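# Open top drawer of narrow three-drawer cabinet, others shut

## Task

Pull the uppermost drawer of the slim cabinet with three drawers fully open and leave it open. Every other drawer in the room must end completely closed. No cabinet may be moved much from its spot. The robot must not fall or finish leaning, or the task fails.

## Robot and tools

ROBOT. A Dexmate Vega on a three-wheeled base. Its torso has three links (thigh, shank, chest) that fold in a Z shape through torso_hip_rad, torso_knee_rad and torso_waist_rad. It carries two 7-joint arms, each with a two-finger gripper, and a pan/tilt head with head_camera. Each wrist has its own camera (left_wrist_camera, right_wrist_camera). Seen from above in its start posture the robot is 0.70 m long and 0.63 m wide (0.91 m with arms folded), and its front edge is 0.35 m ahead of the base origin. Nothing prevents tipping, and a fallen robot stays down.

FRAMES. Base frame: origin on the floor at the robot's centre line, 0.185 m behind the front axle, which is the pivot for turns; x forward, y left, z up, in metres. left_hand and right_hand are printed in this frame. Each is a point between the fingers, 0.033 m back from the closed tips; fingers point along the hand's z, close along its y, and the back of the hand (with the camera) faces -x. The printed hand position can be off, more so at long reach. base_odometry is in the odometry frame (the base frame as it was at the start) and counts only wheel rotation, so slip shows as travel.

move. One action per call. Arguments:
- base: exactly one key, a relative offset from where the base is now. translate_m: metres, -2 to 2, forward positive. strafe_m: metres, -2 to 2, left positive (heading may drift about 0.02 rad). rotate_rad: radians, -3.2 to 3.2, counter-clockwise positive. Front wheels first steer toward a new direction (about 0.5 s, up to 1.1 s).
- joints: absolute targets in radians, keyed by joint name; any subset. Ranges: torso_hip 0 to 1.57, torso_knee 0 to 3.141, torso_waist -1.57 to 1.57 (chest lean = knee - hip - waist); shoulder_pitch ±3.041 (left: positive lowers the arm; right: negative lowers it); left_shoulder_yaw -0.423 to 1.523, right -1.523 to 0.423; upper_arm_roll and forearm_roll ±3.041; elbow -3.041 to 0.214 (0 straight, negative bends up); wrist_pitch ±1.366 (left positive tips down, right negative tips down); left_wrist_yaw -1.348 to 1.087, right -1.087 to 1.348; gripper 0 (closed) to 0.785 per finger; head_pan ±2.792 (positive left); head_tilt ±1.483; head_camera_tilt -1.483 to 1.378 (positive tips down). Torso joints in one action arrive together.
- target (use alone): absolute pose for one hand. side "left" or "right"; x, y, z in metres in the base frame, -3 to 3; pitch_deg -30 to 95 (90 fingers down, 0 level); heading_deg -360 to 360 (0 forward, positive counter-clockwise); roll_deg -360 to 360, default 0 (jaw level); line_only true forces a straight path or refusal. It is checked against the robot only, not furniture. A straight path up to 45 cm is used if allowed, otherwise an arc that may swing the elbow wide. After "short (part of ...)" resend the same target.
- speeds: per-action caps for base motions, translate_m and strafe_m 0.04 to 0.3 m/s, rotate_rad 0.1 to 0.6 rad/s.
- min_time_s: 0.1 to 8 s, the shortest duration for arm and head motions.
- cameras: list of camera names or "all"; [] for none.
A call with no action just reports state and images.

OTHER TOOLS. wait {seconds 0 to 10, cameras}. zoom_image {camera, region [x0,y0,x1,y1] in pixels, at most 504x504}; head image is 896x560, wrist images 672x420. finished_scene {scene}: ends the scene for good; the drawer state must already hold without the robot.

RESULTS. "move" reads done or the worst status. Per motion: done; off_target (resting away from target, may keep pushing); contact_stop (arm hit something; its whole group, i.e. torso, left arm or right arm, stops and holds); contact_stop_at_<key>; time_out (something held it back); not_followed / "joint command not followed" / "pose unreachable" (a self-collision check withheld the arm); refused (target failed its check, nothing moved); reached (within 10 mm and 2 degrees) or short; limit_stop_at_motor_heat; unfinished. Base "done" only means the wheels turned enough. turned_by_imu above 0.03 rad after a straight or sideways drive suggests a bump; a count near 0.000 means blocked or a wheel unable to steer (try a small turn). base_tilt gives lean in degrees with about 2 degrees of bias. Once a call is refused or stopped, the remaining move/wait/finished_scene calls in that reply are skipped.

TORSO PRESETS (hip, knee, waist): stand 0.469, 1.617, 1.048 (start); stand_high 0.78, 1.57, 0.44; lean_20 0.52, 1.05, 0.18; lean_45 0.52, 1.05, -0.26; low_lean_45 0, 0, -0.79. Fold the arms before going to low_lean_45. Folded arm, keys in order shoulder_pitch, shoulder_yaw, upper_arm_roll, elbow, forearm_roll, wrist_pitch, wrist_yaw: left 1, 0.5, -0.6, -2.5, 0, -0.9, 0; right -1, -0.5, 0.6, -2.5, 0, 0.9, 0.

GRIPPER. Open pads form a V; at angle a the gap is about 0.24a - 0.002 m at the hand point. Grip angle does not show whether something is held.

AVOID. The base keeps pushing into furniture it meets; drive slowly near cabinets and watch the IMU so cabinets are not shoved. Pull drawers steadily, never slam them, and close any drawer you open by accident. Keep the arms from striking or squeezing each other, including fingers. Stay under the contact torque limits (141 N m shoulders, 75.2 upper arm roll and elbow, 23.5 forearm and wrist) to avoid a 10 s torque fault. Don't hold an arm stretched or pushing for long: motors over 80 °C trigger a 30-60 s stop. After any stop, back the arm off first. Keep head_tilt_rad at or below 0 and head_camera_tilt_rad between -1.1 and 0.9 when panning. Scene time keeps running while you think.

Each tool is called after ">>>" as name(argument=value, ...), one argument or row to a line, values as JSON.

## Session

>>> move(
)

Scene clock: 0.00 s.
Joint torques (N m): no reading
Motor temperatures (°C): left_arm=[31 31 31 26 40 35 41] | right_arm=[30 27 33 31 36 36 33]
base_odometry: x=+0.000 y=+0.000 heading=+0.000
turned_by_wheels: +0.000
turned_by_imu: +0.000
base_tilt: forward=+0.0 right=+0.8
base_status: not commanded
joint_positions: torso_hip_rad=+0.469 torso_knee_rad=+1.617 torso_waist_rad=+1.048 left_shoulder_pitch_rad=+2.217 left_shoulder_yaw_rad=-0.014 left_upper_arm_roll_rad=-0.004 left_elbow_rad=-1.080 left_forearm_roll_rad=+0.010 left_wrist_pitch_rad=-0.495 left_wrist_yaw_rad=-0.006 left_gripper_rad=+0.005 right_shoulder_pitch_rad=-2.194 right_shoulder_yaw_rad=-0.002 right_upper_arm_roll_rad=+0.006 right_elbow_rad=-1.112 right_forearm_roll_rad=+0.018 right_wrist_pitch_rad=+0.493 right_wrist_yaw_rad=-0.008 right_gripper_rad=+0.005 head_pan_rad=+0.000 head_tilt_rad=+0.000 head_camera_tilt_rad=+0.000
joint_status: not commanded
chest: x=-0.0111 y=+0.0000 z=+1.4155 quat_wxyz=(+0.999, +0.000, +0.050, +0.000) (m; base frame)
left_hand: x=+0.1723 y=+0.2218 z=+0.5939 quat_wxyz=(+0.402, -0.001, +0.916, -0.004) pitch_deg=+42.6 heading_deg=-0.5 roll_deg=-0.7 back=up (m; base frame)
right_hand: x=+0.2084 y=-0.2404 z=+0.6102 quat_wxyz=(+0.427, +0.011, +0.904, -0.007) pitch_deg=+39.4 heading_deg=-1.6 roll_deg=-0.3 back=up (m; base frame)
pictures: head_camera, left_wrist_camera, right_wrist_camera

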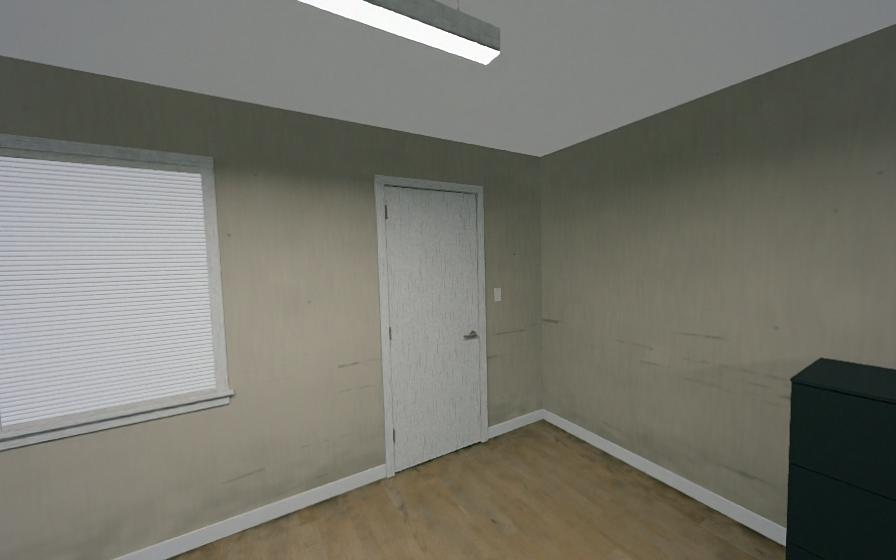

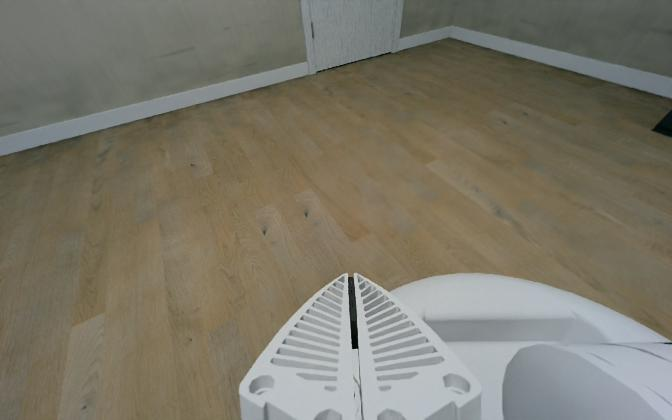

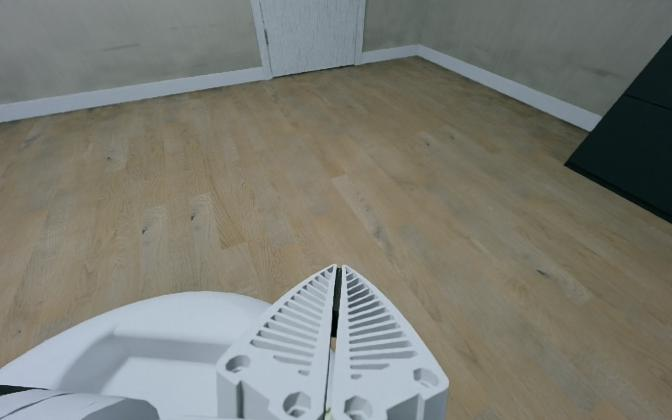

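>>> move(
  joints={"head_pan_rad": -1.2, "head_camera_tilt_rad": 0.35},
  cameras=["head_camera"],
)

>>> move(
  joints={"head_pan_rad": -2.4, "head_camera_tilt_rad": 0.35},
  cameras=["head_camera"],
)

>>> move(
  joints={"head_pan_rad": 1.2, "head_camera_tilt_rad": 0.35},
  cameras=["head_camera"],
)

>>> move(
  joints={"head_pan_rad": 2.4, "head_camera_tilt_rad": 0.35},
  cameras=["head_camera"],
)

Scene clock: 1.77 s.
Joint torques (N m): left_arm=[7.04 -0.56 -1.14 -1.42 0.09 -1.88 0.05] | right_arm=[-3.85 -1.67 0.6 -2.75 0.06 2.17 -0.07]
Motor temperatures (°C): left_arm=[31 31 31 26 40 35 41] | right_arm=[30 27 33 31 36 36 33]
move: done
base_odometry: x=+0.000 y=+0.000 heading=+0.000
turned_by_wheels: +0.000
turned_by_imu: +0.000
base_tilt: forward=+0.1 right=+0.7
base_status: not commanded
joint_positions: torso_hip_rad=+0.469 torso_knee_rad=+1.617 torso_waist_rad=+1.048 left_shoulder_pitch_rad=+2.217 left_shoulder_yaw_rad=-0.014 left_upper_arm_roll_rad=-0.004 left_elbow_rad=-1.080 left_forearm_roll_rad=+0.010 left_wrist_pitch_rad=-0.495 left_wrist_yaw_rad=-0.006 left_gripper_rad=+0.005 right_shoulder_pitch_rad=-2.194 right_shoulder_yaw_rad=-0.002 right_upper_arm_roll_rad=+0.006 right_elbow_rad=-1.112 right_forearm_roll_rad=+0.018 right_wrist_pitch_rad=+0.493 right_wrist_yaw_rad=-0.008 right_gripper_rad=+0.005 head_pan_rad=-1.200 head_tilt_rad=+0.000 head_camera_tilt_rad=+0.350
joint_status: all done
chest: x=-0.0111 y=+0.0000 z=+1.4155 quat_wxyz=(+0.999, +0.000, +0.050, +0.000) (m; base frame)
left_hand: x=+0.1724 y=+0.2218 z=+0.5939 quat_wxyz=(+0.402, -0.001, +0.916, -0.004) pitch_deg=+42.6 heading_deg=-0.5 roll_deg=-0.7 back=up (m; base frame)
right_hand: x=+0.2084 y=-0.2404 z=+0.6102 quat_wxyz=(+0.427, +0.011, +0.904, -0.007) pitch_deg=+39.4 heading_deg=-1.6 roll_deg=-0.3 back=up (m; base frame)
pictures: head_camera

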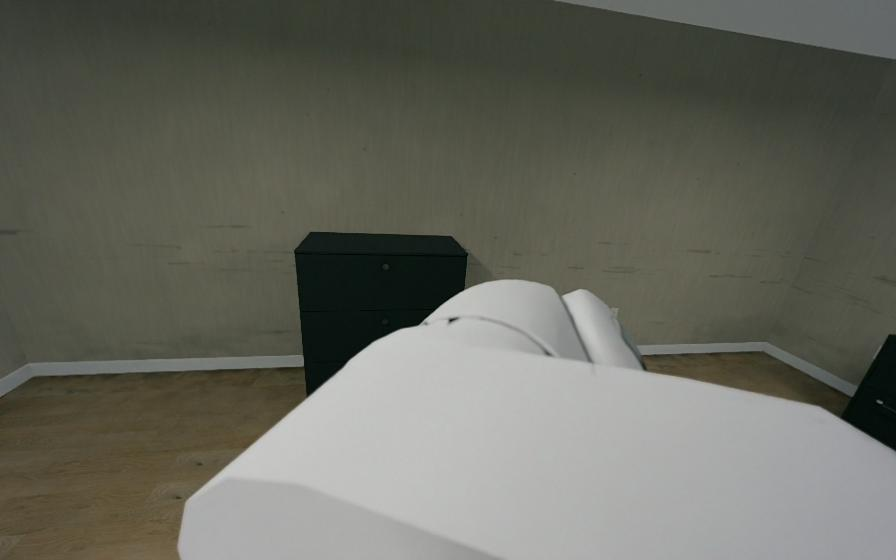

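Scene clock: 3.23 s.
Joint torques (N m): left_arm=[5.65 -0.83 -0.05 -1.78 0.14 -2.59 -0.02] | right_arm=[-3.49 -0.69 0.66 -2.47 0.24 2.45 -0.16]
Motor temperatures (°C): left_arm=[31 31 31 26 40 35 41] | right_arm=[30 27 33 31 36 37 33]
move: done
base_odometry: x=+0.000 y=+0.000 heading=+0.000
turned_by_wheels: +0.000
turned_by_imu: +0.000
base_tilt: forward=+0.1 right=+0.7
base_status: not commanded
joint_positions: torso_hip_rad=+0.469 torso_knee_rad=+1.617 torso_waist_rad=+1.048 left_shoulder_pitch_rad=+2.217 left_shoulder_yaw_rad=-0.014 left_upper_arm_roll_rad=-0.004 left_elbow_rad=-1.080 left_forearm_roll_rad=+0.010 left_wrist_pitch_rad=-0.495 left_wrist_yaw_rad=-0.006 left_gripper_rad=+0.005 right_shoulder_pitch_rad=-2.194 right_shoulder_yaw_rad=-0.002 right_upper_arm_roll_rad=+0.006 right_elbow_rad=-1.112 right_forearm_roll_rad=+0.018 right_wrist_pitch_rad=+0.493 right_wrist_yaw_rad=-0.008 right_gripper_rad=+0.005 head_pan_rad=-2.400 head_tilt_rad=+0.000 head_camera_tilt_rad=+0.350
joint_status: all done
chest: x=-0.0111 y=+0.0000 z=+1.4155 quat_wxyz=(+0.999, +0.000, +0.050, +0.000) (m; base frame)
left_hand: x=+0.1724 y=+0.2218 z=+0.5939 quat_wxyz=(+0.402, -0.001, +0.916, -0.004) pitch_deg=+42.6 heading_deg=-0.5 roll_deg=-0.7 back=up (m; base frame)
right_hand: x=+0.2084 y=-0.2404 z=+0.6102 quat_wxyz=(+0.427, +0.011, +0.904, -0.007) pitch_deg=+39.4 heading_deg=-1.6 roll_deg=-0.3 back=up (m; base frame)
pictures: head_camera

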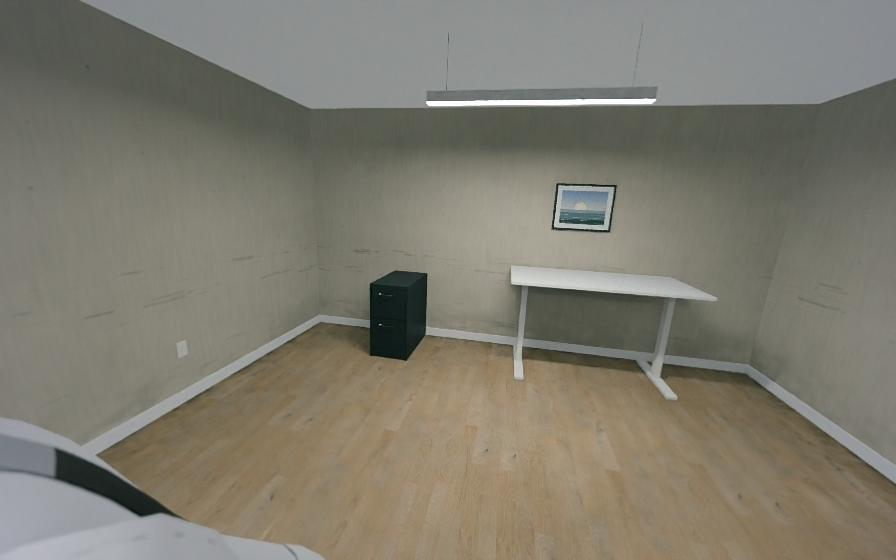

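Scene clock: 6.30 s.
Joint torques (N m): left_arm=[5.76 0.73 -0.77 -2.16 0.02 -1.7 -0.17] | right_arm=[-3.44 -0.36 0.68 -3.49 0.27 2.74 0.01]
Motor temperatures (°C): left_arm=[31 31 31 26 40 35 41] | right_arm=[30 27 33 31 36 37 33]
move: done
base_odometry: x=+0.000 y=+0.000 heading=+0.000
turned_by_wheels: +0.000
turned_by_imu: +0.000
base_tilt: forward=+0.0 right=+0.7
base_status: not commanded
joint_positions: torso_hip_rad=+0.469 torso_knee_rad=+1.617 torso_waist_rad=+1.048 left_shoulder_pitch_rad=+2.217 left_shoulder_yaw_rad=-0.014 left_upper_arm_roll_rad=-0.004 left_elbow_rad=-1.080 left_forearm_roll_rad=+0.010 left_wrist_pitch_rad=-0.495 left_wrist_yaw_rad=-0.006 left_gripper_rad=+0.005 right_shoulder_pitch_rad=-2.194 right_shoulder_yaw_rad=-0.002 right_upper_arm_roll_rad=+0.006 right_elbow_rad=-1.112 right_forearm_roll_rad=+0.018 right_wrist_pitch_rad=+0.493 right_wrist_yaw_rad=-0.008 right_gripper_rad=+0.005 head_pan_rad=+1.200 head_tilt_rad=+0.000 head_camera_tilt_rad=+0.350
joint_status: all done
chest: x=-0.0111 y=+0.0000 z=+1.4155 quat_wxyz=(+0.999, +0.000, +0.050, +0.000) (m; base frame)
left_hand: x=+0.1724 y=+0.2218 z=+0.5939 quat_wxyz=(+0.402, -0.001, +0.916, -0.004) pitch_deg=+42.6 heading_deg=-0.5 roll_deg=-0.7 back=up (m; base frame)
right_hand: x=+0.2084 y=-0.2404 z=+0.6102 quat_wxyz=(+0.427, +0.011, +0.904, -0.007) pitch_deg=+39.4 heading_deg=-1.6 roll_deg=-0.3 back=up (m; base frame)
pictures: head_camera

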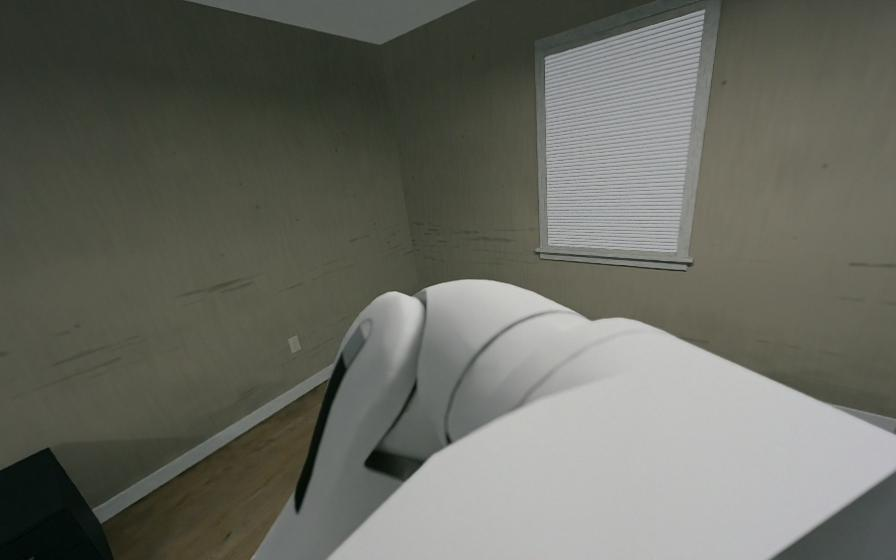

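Scene clock: 7.77 s.
Joint torques (N m): left_arm=[5.52 1.34 -1.28 -4.06 0.09 -2.27 -0.26] | right_arm=[-4.46 -0.26 0.58 -2.14 0.05 2.22 0.03]
Motor temperatures (°C): left_arm=[31 31 31 26 40 35 41] | right_arm=[30 27 33 31 36 37 33]
move: done
base_odometry: x=+0.000 y=+0.000 heading=+0.000
turned_by_wheels: +0.000
turned_by_imu: +0.000
base_tilt: forward=+0.1 right=+0.7
base_status: not commanded
joint_positions: torso_hip_rad=+0.469 torso_knee_rad=+1.617 torso_waist_rad=+1.048 left_shoulder_pitch_rad=+2.217 left_shoulder_yaw_rad=-0.014 left_upper_arm_roll_rad=-0.004 left_elbow_rad=-1.080 left_forearm_roll_rad=+0.010 left_wrist_pitch_rad=-0.495 left_wrist_yaw_rad=-0.006 left_gripper_rad=+0.005 right_shoulder_pitch_rad=-2.194 right_shoulder_yaw_rad=-0.002 right_upper_arm_roll_rad=+0.006 right_elbow_rad=-1.112 right_forearm_roll_rad=+0.018 right_wrist_pitch_rad=+0.493 right_wrist_yaw_rad=-0.008 right_gripper_rad=+0.005 head_pan_rad=+2.400 head_tilt_rad=+0.000 head_camera_tilt_rad=+0.350
joint_status: all done
chest: x=-0.0111 y=+0.0000 z=+1.4155 quat_wxyz=(+0.999, +0.000, +0.050, +0.000) (m; base frame)
left_hand: x=+0.1724 y=+0.2218 z=+0.5939 quat_wxyz=(+0.402, -0.001, +0.916, -0.004) pitch_deg=+42.6 heading_deg=-0.5 roll_deg=-0.7 back=up (m; base frame)
right_hand: x=+0.2084 y=-0.2404 z=+0.6102 quat_wxyz=(+0.427, +0.011, +0.904, -0.007) pitch_deg=+39.4 heading_deg=-1.6 roll_deg=-0.3 back=up (m; base frame)
pictures: head_camera

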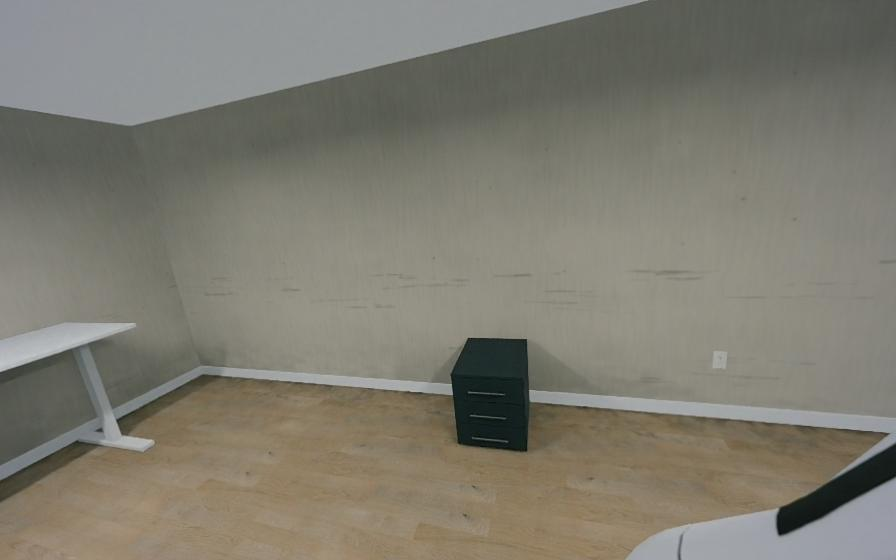

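>>> zoom_image(
  camera="head_camera",
  region=[420, 320, 560, 460],
)

>>> move(
  joints={"head_pan_rad": -2.4, "head_camera_tilt_rad": 0.35},
  cameras=["head_camera"],
)

>>> zoom_image(
  camera="head_camera",
  region=[340, 250, 460, 370],
)

>>> move(
  joints={"head_pan_rad": -0.8, "head_camera_tilt_rad": 0.35},
  cameras=["head_camera", "right_wrist_camera"],
)

Scaled by 3.600 from the camera's 896x560 image, which has a finer 960x600 frame.

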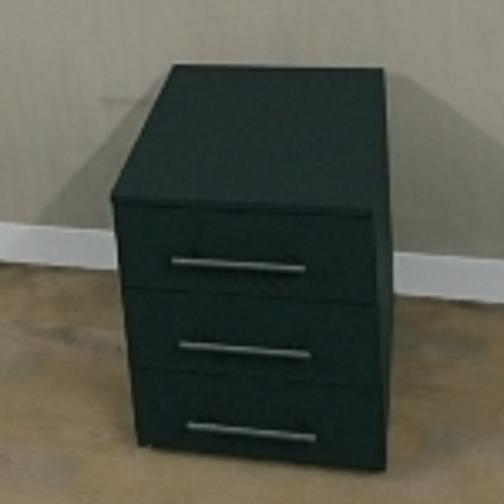

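Scene clock: 11.97 s.
Joint torques (N m): left_arm=[5.61 -0.34 -0.17 -2.11 0.44 -2.1 -0.23] | right_arm=[-4.01 -0.9 0.88 -3.1 0.05 2.61 -0.2]
Motor temperatures (°C): left_arm=[31 31 31 26 40 35 41] | right_arm=[30 27 33 31 36 37 33]
move: done
base_odometry: x=+0.000 y=+0.000 heading=+0.000
turned_by_wheels: +0.000
turned_by_imu: +0.000
base_tilt: forward=+0.0 right=+0.8
base_status: not commanded
joint_positions: torso_hip_rad=+0.469 torso_knee_rad=+1.617 torso_waist_rad=+1.048 left_shoulder_pitch_rad=+2.217 left_shoulder_yaw_rad=-0.014 left_upper_arm_roll_rad=-0.004 left_elbow_rad=-1.080 left_forearm_roll_rad=+0.010 left_wrist_pitch_rad=-0.495 left_wrist_yaw_rad=-0.006 left_gripper_rad=+0.005 right_shoulder_pitch_rad=-2.194 right_shoulder_yaw_rad=-0.002 right_upper_arm_roll_rad=+0.006 right_elbow_rad=-1.112 right_forearm_roll_rad=+0.018 right_wrist_pitch_rad=+0.493 right_wrist_yaw_rad=-0.008 right_gripper_rad=+0.005 head_pan_rad=-2.400 head_tilt_rad=+0.000 head_camera_tilt_rad=+0.350
joint_status: all done
chest: x=-0.0111 y=+0.0000 z=+1.4155 quat_wxyz=(+0.999, +0.000, +0.050, +0.000) (m; base frame)
left_hand: x=+0.1724 y=+0.2218 z=+0.5939 quat_wxyz=(+0.402, -0.001, +0.916, -0.004) pitch_deg=+42.6 heading_deg=-0.5 roll_deg=-0.7 back=up (m; base frame)
right_hand: x=+0.2084 y=-0.2404 z=+0.6102 quat_wxyz=(+0.427, +0.011, +0.904, -0.007) pitch_deg=+39.4 heading_deg=-1.6 roll_deg=-0.3 back=up (m; base frame)
pictures: head_camera

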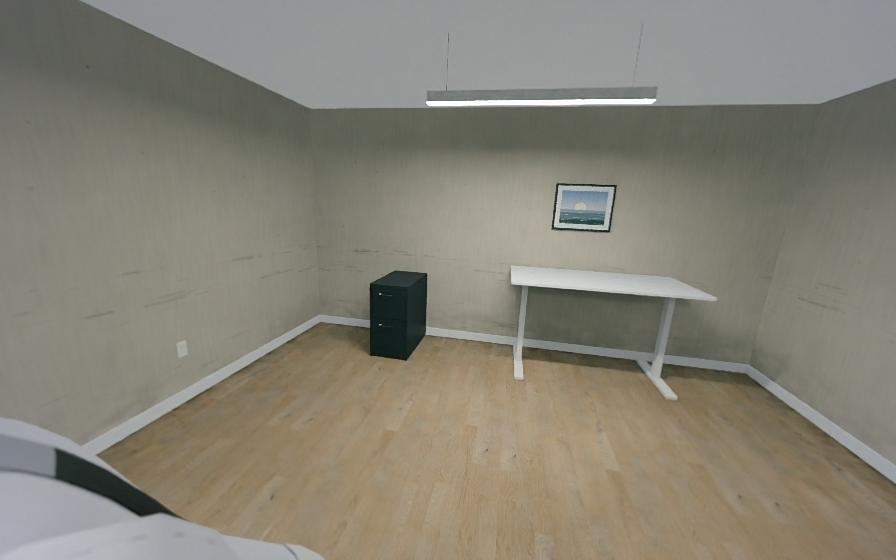

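Scaled by 4.200 from the camera's 896x560 image, which has a finer 960x600 frame.

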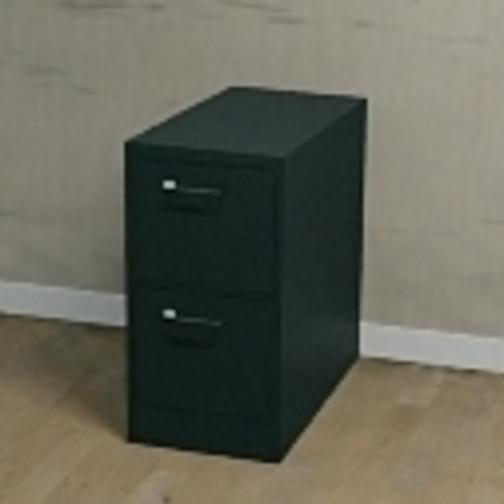

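Scene clock: 13.70 s.
Joint torques (N m): left_arm=[6.59 0.08 -0.73 -1.72 0.1 -2.24 0.07] | right_arm=[-4.68 -1.12 0.82 -3.04 0.11 2.97 -0.04]
Motor temperatures (°C): left_arm=[31 31 31 26 40 35 41] | right_arm=[30 27 33 31 36 37 33]
move: done
base_odometry: x=+0.000 y=+0.000 heading=+0.000
turned_by_wheels: +0.000
turned_by_imu: +0.000
base_tilt: forward=+0.1 right=+0.7
base_status: not commanded
joint_positions: torso_hip_rad=+0.469 torso_knee_rad=+1.617 torso_waist_rad=+1.048 left_shoulder_pitch_rad=+2.217 left_shoulder_yaw_rad=-0.014 left_upper_arm_roll_rad=-0.004 left_elbow_rad=-1.080 left_forearm_roll_rad=+0.010 left_wrist_pitch_rad=-0.495 left_wrist_yaw_rad=-0.006 left_gripper_rad=+0.005 right_shoulder_pitch_rad=-2.194 right_shoulder_yaw_rad=-0.002 right_upper_arm_roll_rad=+0.006 right_elbow_rad=-1.112 right_forearm_roll_rad=+0.018 right_wrist_pitch_rad=+0.493 right_wrist_yaw_rad=-0.008 right_gripper_rad=+0.005 head_pan_rad=-0.800 head_tilt_rad=+0.000 head_camera_tilt_rad=+0.350
joint_status: all done
chest: x=-0.0111 y=+0.0000 z=+1.4155 quat_wxyz=(+0.999, +0.000, +0.050, +0.000) (m; base frame)
left_hand: x=+0.1724 y=+0.2218 z=+0.5939 quat_wxyz=(+0.402, -0.001, +0.916, -0.004) pitch_deg=+42.6 heading_deg=-0.5 roll_deg=-0.7 back=up (m; base frame)
right_hand: x=+0.2084 y=-0.2404 z=+0.6102 quat_wxyz=(+0.427, +0.011, +0.904, -0.007) pitch_deg=+39.4 heading_deg=-1.6 roll_deg=-0.3 back=up (m; base frame)
pictures: head_camera, right_wrist_camera

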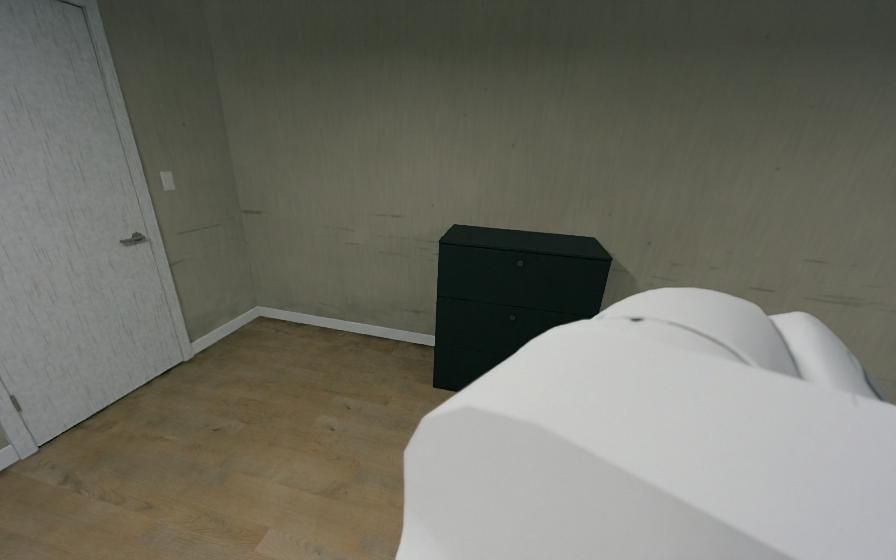

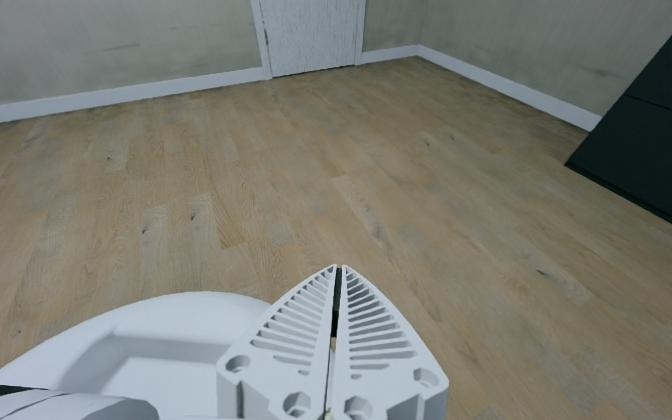

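>>> move(
  base={"rotate_rad": 2.15},
  joints={"head_pan_rad": 0, "head_camera_tilt_rad": 0.5},
  cameras=["head_camera"],
)

Scene clock: 20.20 s.
Joint torques (N m): left_arm=[5.18 0.68 -1.53 -2.81 0 -2.08 -0.04] | right_arm=[-2.61 -0.99 0.49 -2.43 0.1 3.33 -0.3]
Motor temperatures (°C): left_arm=[31 31 31 26 40 35 41] | right_arm=[30 27 33 31 36 37 33]
move: done
base_odometry: x=+0.003 y=-0.001 heading=+2.157
turned_by_wheels: +2.157
turned_by_imu: +2.145
base_tilt: forward=+0.0 right=+0.8
base_status: done
joint_positions: torso_hip_rad=+0.469 torso_knee_rad=+1.617 torso_waist_rad=+1.048 left_shoulder_pitch_rad=+2.217 left_shoulder_yaw_rad=-0.014 left_upper_arm_roll_rad=-0.004 left_elbow_rad=-1.080 left_forearm_roll_rad=+0.010 left_wrist_pitch_rad=-0.495 left_wrist_yaw_rad=-0.006 left_gripper_rad=+0.005 right_shoulder_pitch_rad=-2.194 right_shoulder_yaw_rad=-0.002 right_upper_arm_roll_rad=+0.006 right_elbow_rad=-1.112 right_forearm_roll_rad=+0.018 right_wrist_pitch_rad=+0.493 right_wrist_yaw_rad=-0.008 right_gripper_rad=+0.005 head_pan_rad=+0.000 head_tilt_rad=+0.000 head_camera_tilt_rad=+0.500
joint_status: all done
chest: x=-0.0111 y=+0.0000 z=+1.4155 quat_wxyz=(+0.999, +0.000, +0.050, +0.000) (m; base frame)
left_hand: x=+0.1724 y=+0.2218 z=+0.5939 quat_wxyz=(+0.402, -0.001, +0.916, -0.004) pitch_deg=+42.6 heading_deg=-0.5 roll_deg=-0.7 back=up (m; base frame)
right_hand: x=+0.2084 y=-0.2404 z=+0.6102 quat_wxyz=(+0.427, +0.011, +0.904, -0.007) pitch_deg=+39.4 heading_deg=-1.6 roll_deg=-0.3 back=up (m; base frame)
pictures: head_camera

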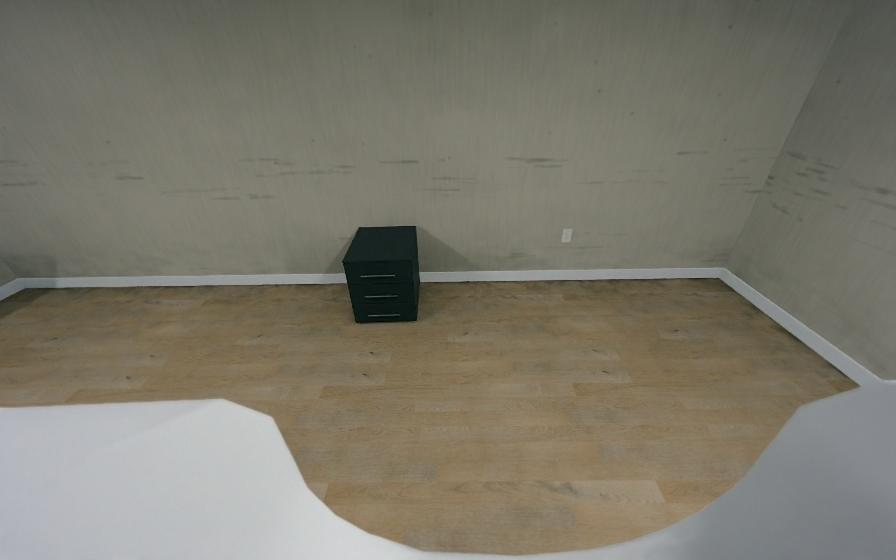

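>>> move(
  base={"translate_m": 0.8},
  cameras=["head_camera"],
)

>>> move(
  base={"strafe_m": 0.22},
  joints={"head_camera_tilt_rad": 0.8},
  cameras=["head_camera"],
)

Scene clock: 25.87 s.
Joint torques (N m): left_arm=[6.19 -1.15 -1.69 -1.81 0.22 -3.09 -0.25] | right_arm=[-3.99 -2.05 0.29 -2.15 0.13 2.28 -0.31]
Motor temperatures (°C): left_arm=[31 31 31 26 40 35 41] | right_arm=[30 27 33 31 36 37 33]
move: done
base_odometry: x=-0.440 y=+0.665 heading=+2.158
turned_by_wheels: +0.001
turned_by_imu: +0.001
base_tilt: forward=+0.0 right=+0.8
base_status: done
joint_positions: torso_hip_rad=+0.469 torso_knee_rad=+1.617 torso_waist_rad=+1.048 left_shoulder_pitch_rad=+2.217 left_shoulder_yaw_rad=-0.014 left_upper_arm_roll_rad=-0.004 left_elbow_rad=-1.080 left_forearm_roll_rad=+0.010 left_wrist_pitch_rad=-0.495 left_wrist_yaw_rad=-0.006 left_gripper_rad=+0.005 right_shoulder_pitch_rad=-2.194 right_shoulder_yaw_rad=-0.002 right_upper_arm_roll_rad=+0.006 right_elbow_rad=-1.112 right_forearm_roll_rad=+0.018 right_wrist_pitch_rad=+0.493 right_wrist_yaw_rad=-0.008 right_gripper_rad=+0.005 head_pan_rad=+0.000 head_tilt_rad=+0.000 head_camera_tilt_rad=+0.500
joint_status: not commanded
chest: x=-0.0111 y=+0.0000 z=+1.4155 quat_wxyz=(+0.999, +0.000, +0.050, +0.000) (m; base frame)
left_hand: x=+0.1724 y=+0.2218 z=+0.5939 quat_wxyz=(+0.402, -0.001, +0.916, -0.004) pitch_deg=+42.6 heading_deg=-0.5 roll_deg=-0.7 back=up (m; base frame)
right_hand: x=+0.2085 y=-0.2404 z=+0.6101 quat_wxyz=(+0.427, +0.011, +0.904, -0.007) pitch_deg=+39.4 heading_deg=-1.6 roll_deg=-0.3 back=up (m; base frame)
pictures: head_camera

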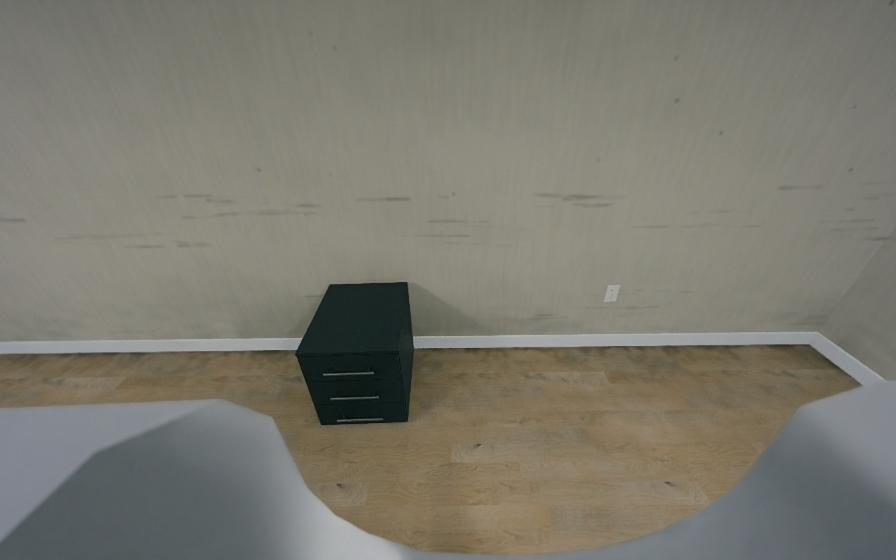

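Scene clock: 28.80 s.
Joint torques (N m): left_arm=[5.51 -1.17 -0.85 -3.58 -0.01 -1.97 -0.09] | right_arm=[-4.96 -0.4 0.31 -3.4 -0.01 1.88 -0.05]
Motor temperatures (°C): left_arm=[31 31 31 26 40 35 41] | right_arm=[30 27 33 31 36 37 33]
move: done
base_odometry: x=-0.622 y=+0.543 heading=+2.161
turned_by_wheels: +0.004
turned_by_imu: +0.005
base_tilt: forward=+0.1 right=+0.7
base_status: done
joint_positions: torso_hip_rad=+0.469 torso_knee_rad=+1.617 torso_waist_rad=+1.048 left_shoulder_pitch_rad=+2.217 left_shoulder_yaw_rad=-0.014 left_upper_arm_roll_rad=-0.004 left_elbow_rad=-1.080 left_forearm_roll_rad=+0.010 left_wrist_pitch_rad=-0.495 left_wrist_yaw_rad=-0.006 left_gripper_rad=+0.005 right_shoulder_pitch_rad=-2.194 right_shoulder_yaw_rad=-0.002 right_upper_arm_roll_rad=+0.006 right_elbow_rad=-1.112 right_forearm_roll_rad=+0.018 right_wrist_pitch_rad=+0.493 right_wrist_yaw_rad=-0.008 right_gripper_rad=+0.005 head_pan_rad=+0.000 head_tilt_rad=+0.000 head_camera_tilt_rad=+0.800
joint_status: all done
chest: x=-0.0111 y=+0.0000 z=+1.4155 quat_wxyz=(+0.999, +0.000, +0.050, +0.000) (m; base frame)
left_hand: x=+0.1724 y=+0.2218 z=+0.5939 quat_wxyz=(+0.402, -0.001, +0.916, -0.004) pitch_deg=+42.6 heading_deg=-0.5 roll_deg=-0.7 back=up (m; base frame)
right_hand: x=+0.2084 y=-0.2404 z=+0.6102 quat_wxyz=(+0.427, +0.011, +0.904, -0.007) pitch_deg=+39.4 heading_deg=-1.6 roll_deg=-0.3 back=up (m; base frame)
pictures: head_camera

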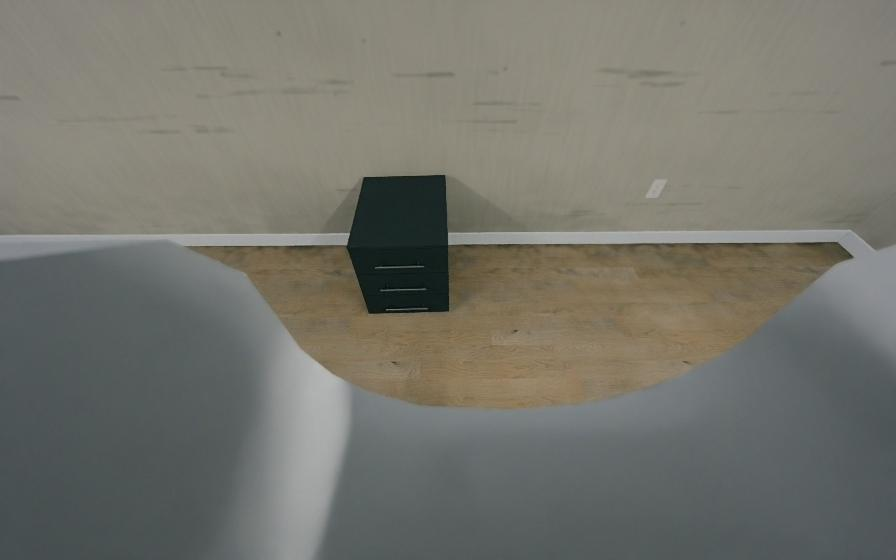

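>>> move(
  joints={"torso_hip_rad": 0.52, "torso_knee_rad": 1.05, "torso_waist_rad": 0.18, "head_camera_tilt_rad": 0.5},
)

Scene clock: 34.57 s.
Joint torques (N m): left_arm=[11.64 -0.23 -0.85 -0.99 0 -1.92 -0.18] | right_arm=[-10.87 -1.77 0.5 -1.87 0.04 2.58 0.15]
Motor temperatures (°C): left_arm=[31 31 31 26 40 35 41] | right_arm=[30 27 33 31 36 37 33]
move: done
base_odometry: x=-0.622 y=+0.543 heading=+2.161
turned_by_wheels: +0.000
turned_by_imu: +0.000
base_tilt: forward=+0.0 right=+0.7
base_status: not commanded
joint_positions: torso_hip_rad=+0.520 torso_knee_rad=+1.050 torso_waist_rad=+0.180 left_shoulder_pitch_rad=+2.217 left_shoulder_yaw_rad=-0.014 left_upper_arm_roll_rad=-0.004 left_elbow_rad=-1.080 left_forearm_roll_rad=+0.010 left_wrist_pitch_rad=-0.495 left_wrist_yaw_rad=-0.006 left_gripper_rad=+0.005 right_shoulder_pitch_rad=-2.194 right_shoulder_yaw_rad=-0.002 right_upper_arm_roll_rad=+0.006 right_elbow_rad=-1.112 right_forearm_roll_rad=+0.018 right_wrist_pitch_rad=+0.493 right_wrist_yaw_rad=-0.008 right_gripper_rad=+0.005 head_pan_rad=+0.000 head_tilt_rad=+0.000 head_camera_tilt_rad=+0.500
joint_status: all done
chest: x=-0.1368 y=+0.0000 z=+1.2996 quat_wxyz=(+0.985, +0.000, +0.174, +0.000) (m; base frame)
left_hand: x=-0.1623 y=+0.2218 z=+0.4582 quat_wxyz=(+0.285, -0.002, +0.959, -0.004) pitch_deg=+56.9 heading_deg=-0.7 roll_deg=-0.9 back=up (m; base frame)
right_hand: x=-0.1233 y=-0.2404 z=+0.4650 quat_wxyz=(+0.311, +0.010, +0.950, -0.008) pitch_deg=+53.7 heading_deg=-2.1 roll_deg=-0.9 back=up (m; base frame)
pictures: head_camera, left_wrist_camera, right_wrist_camera

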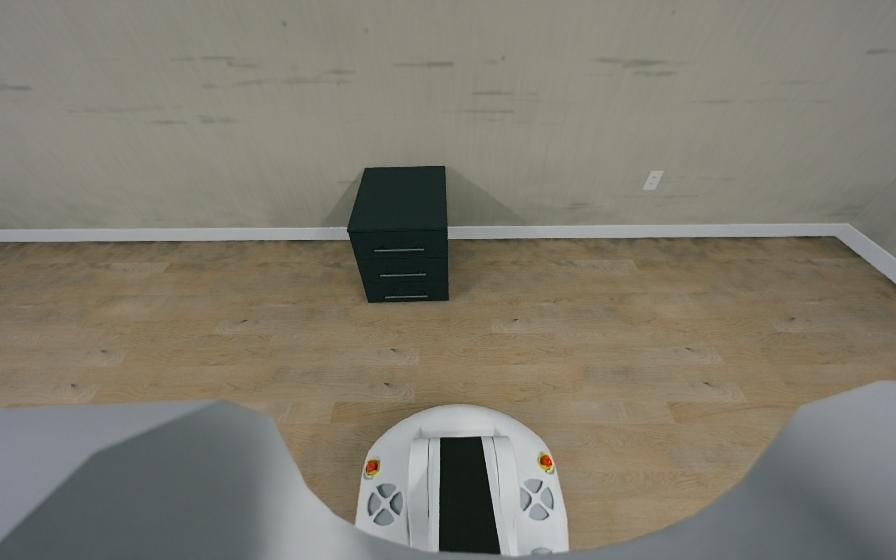

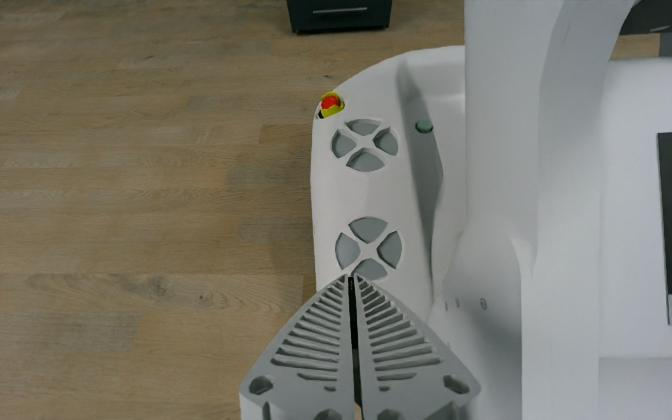

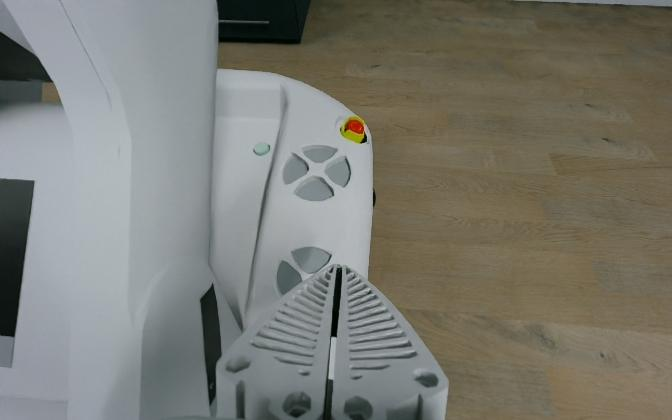

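>>> move(
  joints={"torso_hip_rad": 0.52, "torso_knee_rad": 1.05, "torso_waist_rad": -0.26, "head_camera_tilt_rad": 0.2},
)

Scene clock: 37.80 s.
Joint torques (N m): left_arm=[21.01 -0.12 -0.59 2.67 0.09 -0.97 0.26] | right_arm=[-19.72 -0.71 0.41 1.83 0.13 1.99 0.06]
Motor temperatures (°C): left_arm=[31 31 31 26 40 35 41] | right_arm=[30 27 33 31 36 37 33]
move: done
base_odometry: x=-0.622 y=+0.543 heading=+2.161
turned_by_wheels: +0.000
turned_by_imu: +0.000
base_tilt: forward=+0.0 right=+0.7
base_status: not commanded
joint_positions: torso_hip_rad=+0.520 torso_knee_rad=+1.050 torso_waist_rad=-0.260 left_shoulder_pitch_rad=+2.217 left_shoulder_yaw_rad=-0.014 left_upper_arm_roll_rad=-0.004 left_elbow_rad=-1.080 left_forearm_roll_rad=+0.010 left_wrist_pitch_rad=-0.495 left_wrist_yaw_rad=-0.006 left_gripper_rad=+0.005 right_shoulder_pitch_rad=-2.194 right_shoulder_yaw_rad=-0.002 right_upper_arm_roll_rad=+0.006 right_elbow_rad=-1.112 right_forearm_roll_rad=+0.018 right_wrist_pitch_rad=+0.493 right_wrist_yaw_rad=-0.008 right_gripper_rad=+0.005 head_pan_rad=+0.000 head_tilt_rad=+0.000 head_camera_tilt_rad=+0.200
joint_status: all done
chest: x=+0.0406 y=+0.0000 z=+1.2164 quat_wxyz=(+0.923, +0.000, +0.385, +0.000) (m; base frame)
left_hand: x=-0.3406 y=+0.2218 z=+0.4659 quat_wxyz=(+0.069, -0.003, +0.998, -0.003) pitch_deg=+82.1 heading_deg=-2.6 roll_deg=-2.9 (m; base frame)
right_hand: x=-0.3025 y=-0.2404 z=+0.4555 quat_wxyz=(+0.096, +0.008, +0.995, -0.010) pitch_deg=+78.9 heading_deg=-6.6 roll_deg=-5.7 (m; base frame)
pictures: head_camera, left_wrist_camera, right_wrist_camera

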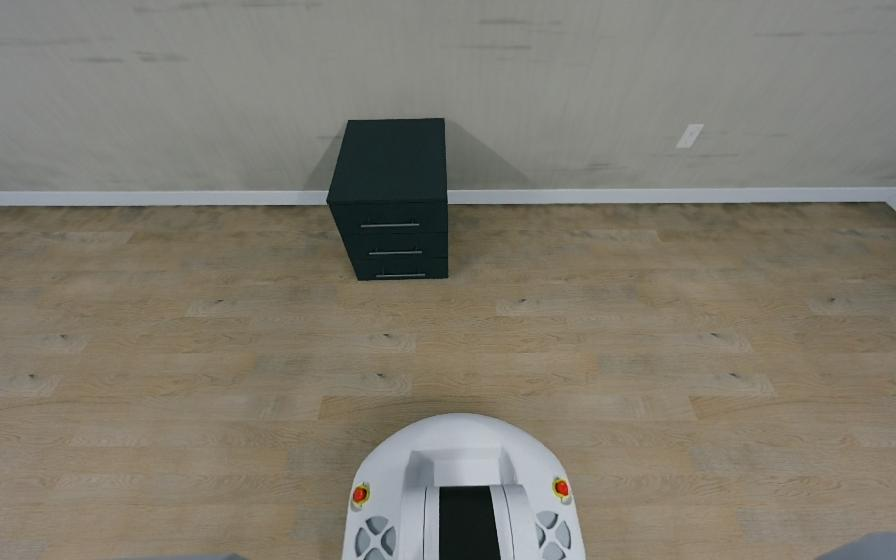

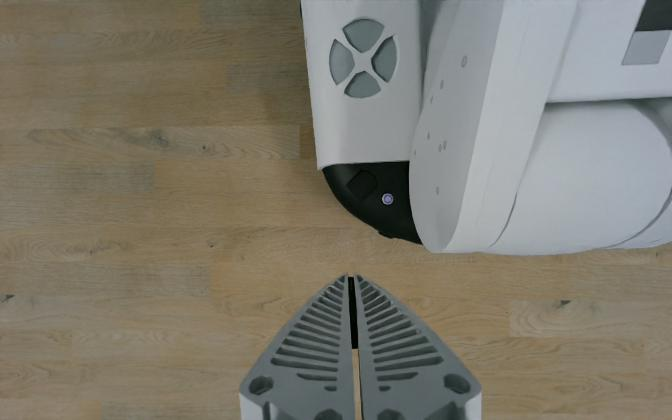

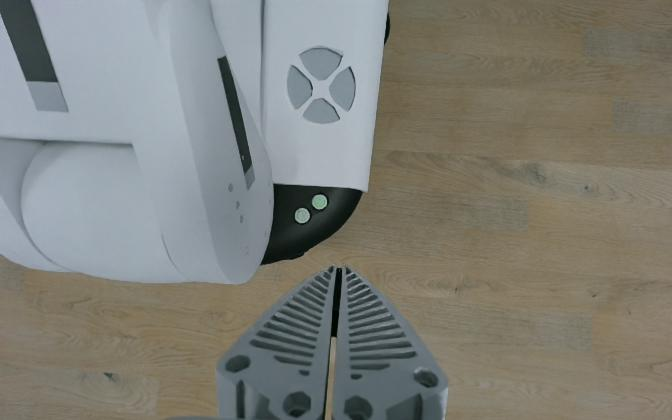

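>>> move(
  target={"side": "left", "x": 0.5, "y": 0.24, "z": 0.65, "pitch_deg": 60, "heading_deg": 0, "roll_deg": -90},
)

Scene clock: 48.53 s.
Joint torques (N m): left_arm=[-17.23 7.99 -6.74 -5.75 1.52 0.48 -0.45] | right_arm=[-18.94 -1.28 0.34 2.05 0.01 1.33 -0.03]
Motor temperatures (°C): left_arm=[31 31 31 26 40 35 41] | right_arm=[30 27 33 31 36 37 33]
move: done
base_odometry: x=-0.622 y=+0.543 heading=+2.161
turned_by_wheels: +0.000
turned_by_imu: +0.000
base_tilt: forward=+0.0 right=+0.7
base_status: not commanded
joint_positions: torso_hip_rad=+0.520 torso_knee_rad=+1.050 torso_waist_rad=-0.260 left_shoulder_pitch_rad=+0.918 left_shoulder_yaw_rad=+0.880 left_upper_arm_roll_rad=+0.520 left_elbow_rad=-2.270 left_forearm_roll_rad=-2.177 left_wrist_pitch_rad=-0.832 left_wrist_yaw_rad=+1.085 left_gripper_rad=+0.005 right_shoulder_pitch_rad=-2.194 right_shoulder_yaw_rad=-0.002 right_upper_arm_roll_rad=+0.006 right_elbow_rad=-1.112 right_forearm_roll_rad=+0.018 right_wrist_pitch_rad=+0.493 right_wrist_yaw_rad=-0.008 right_gripper_rad=+0.005 head_pan_rad=+0.000 head_tilt_rad=+0.000 head_camera_tilt_rad=+0.200
joint_status: not commanded
chest: x=+0.0406 y=+0.0000 z=+1.2164 quat_wxyz=(+0.923, +0.000, +0.385, +0.000) (m; base frame)
left_hand: x=+0.5003 y=+0.2412 z=+0.6495 quat_wxyz=(+0.185, -0.683, +0.682, -0.183) pitch_deg=+59.9 heading_deg=+0.3 roll_deg=-89.7 (m; base frame)
left_hand_status: reached (checked arc [a long move; over the whole arc the hand travels 1.08 m to end 0.86 m from its start, up to 0.24 m off the straight line; left_forearm_roll_rad turns most, 2.19 rad; on the way or at its end the hand turns up to 95 deg from its attitude at the start], planned for 7.2 s): 1 mm and 0.2 deg off.
right_hand: x=-0.3025 y=-0.2404 z=+0.4555 quat_wxyz=(+0.096, +0.008, +0.995, -0.010) pitch_deg=+78.9 heading_deg=-6.6 roll_deg=-5.7 (m; base frame)
pictures: head_camera, left_wrist_camera, right_wrist_camera

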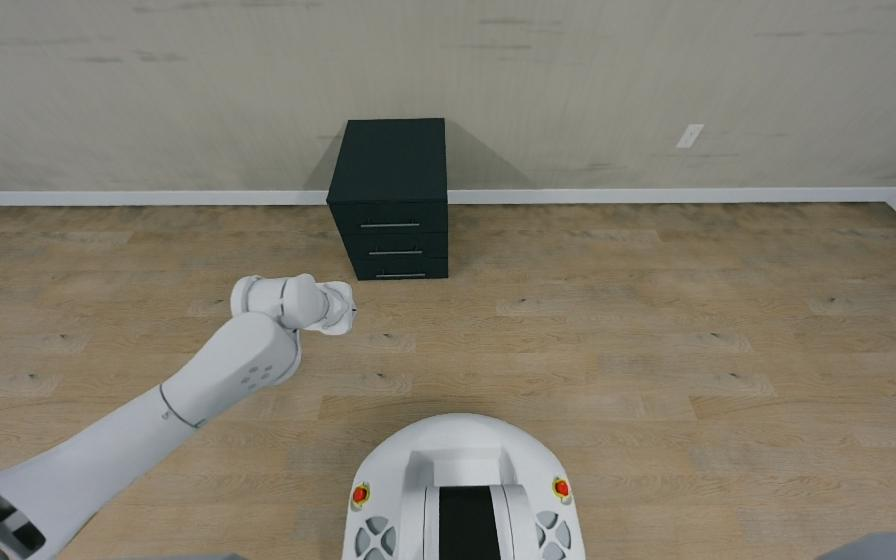

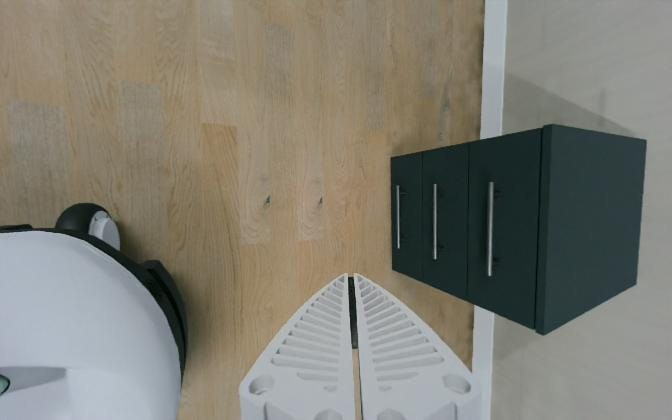

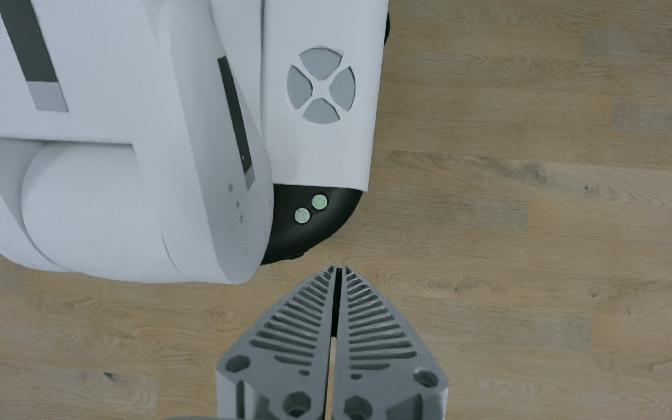

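>>> zoom_image(
  camera="head_camera",
  region=[220, 180, 460, 350],
)

>>> zoom_image(
  camera="left_wrist_camera",
  region=[372, 100, 672, 350],
)

Scaled by 2.100 from the camera's 896x560 image, which has a finer 960x600 frame.

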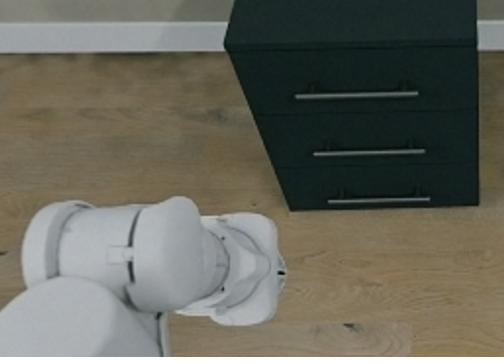

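Scaled by 1.680 from the camera's 672x420 image, which has a finer 960x600 frame.

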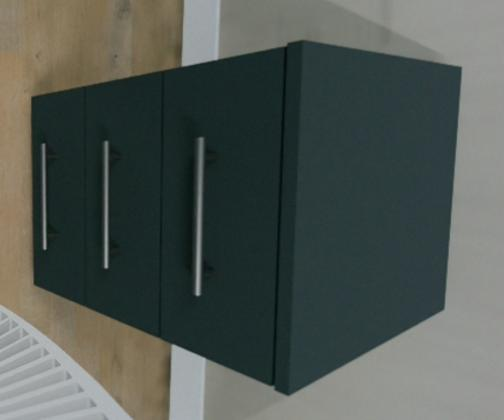

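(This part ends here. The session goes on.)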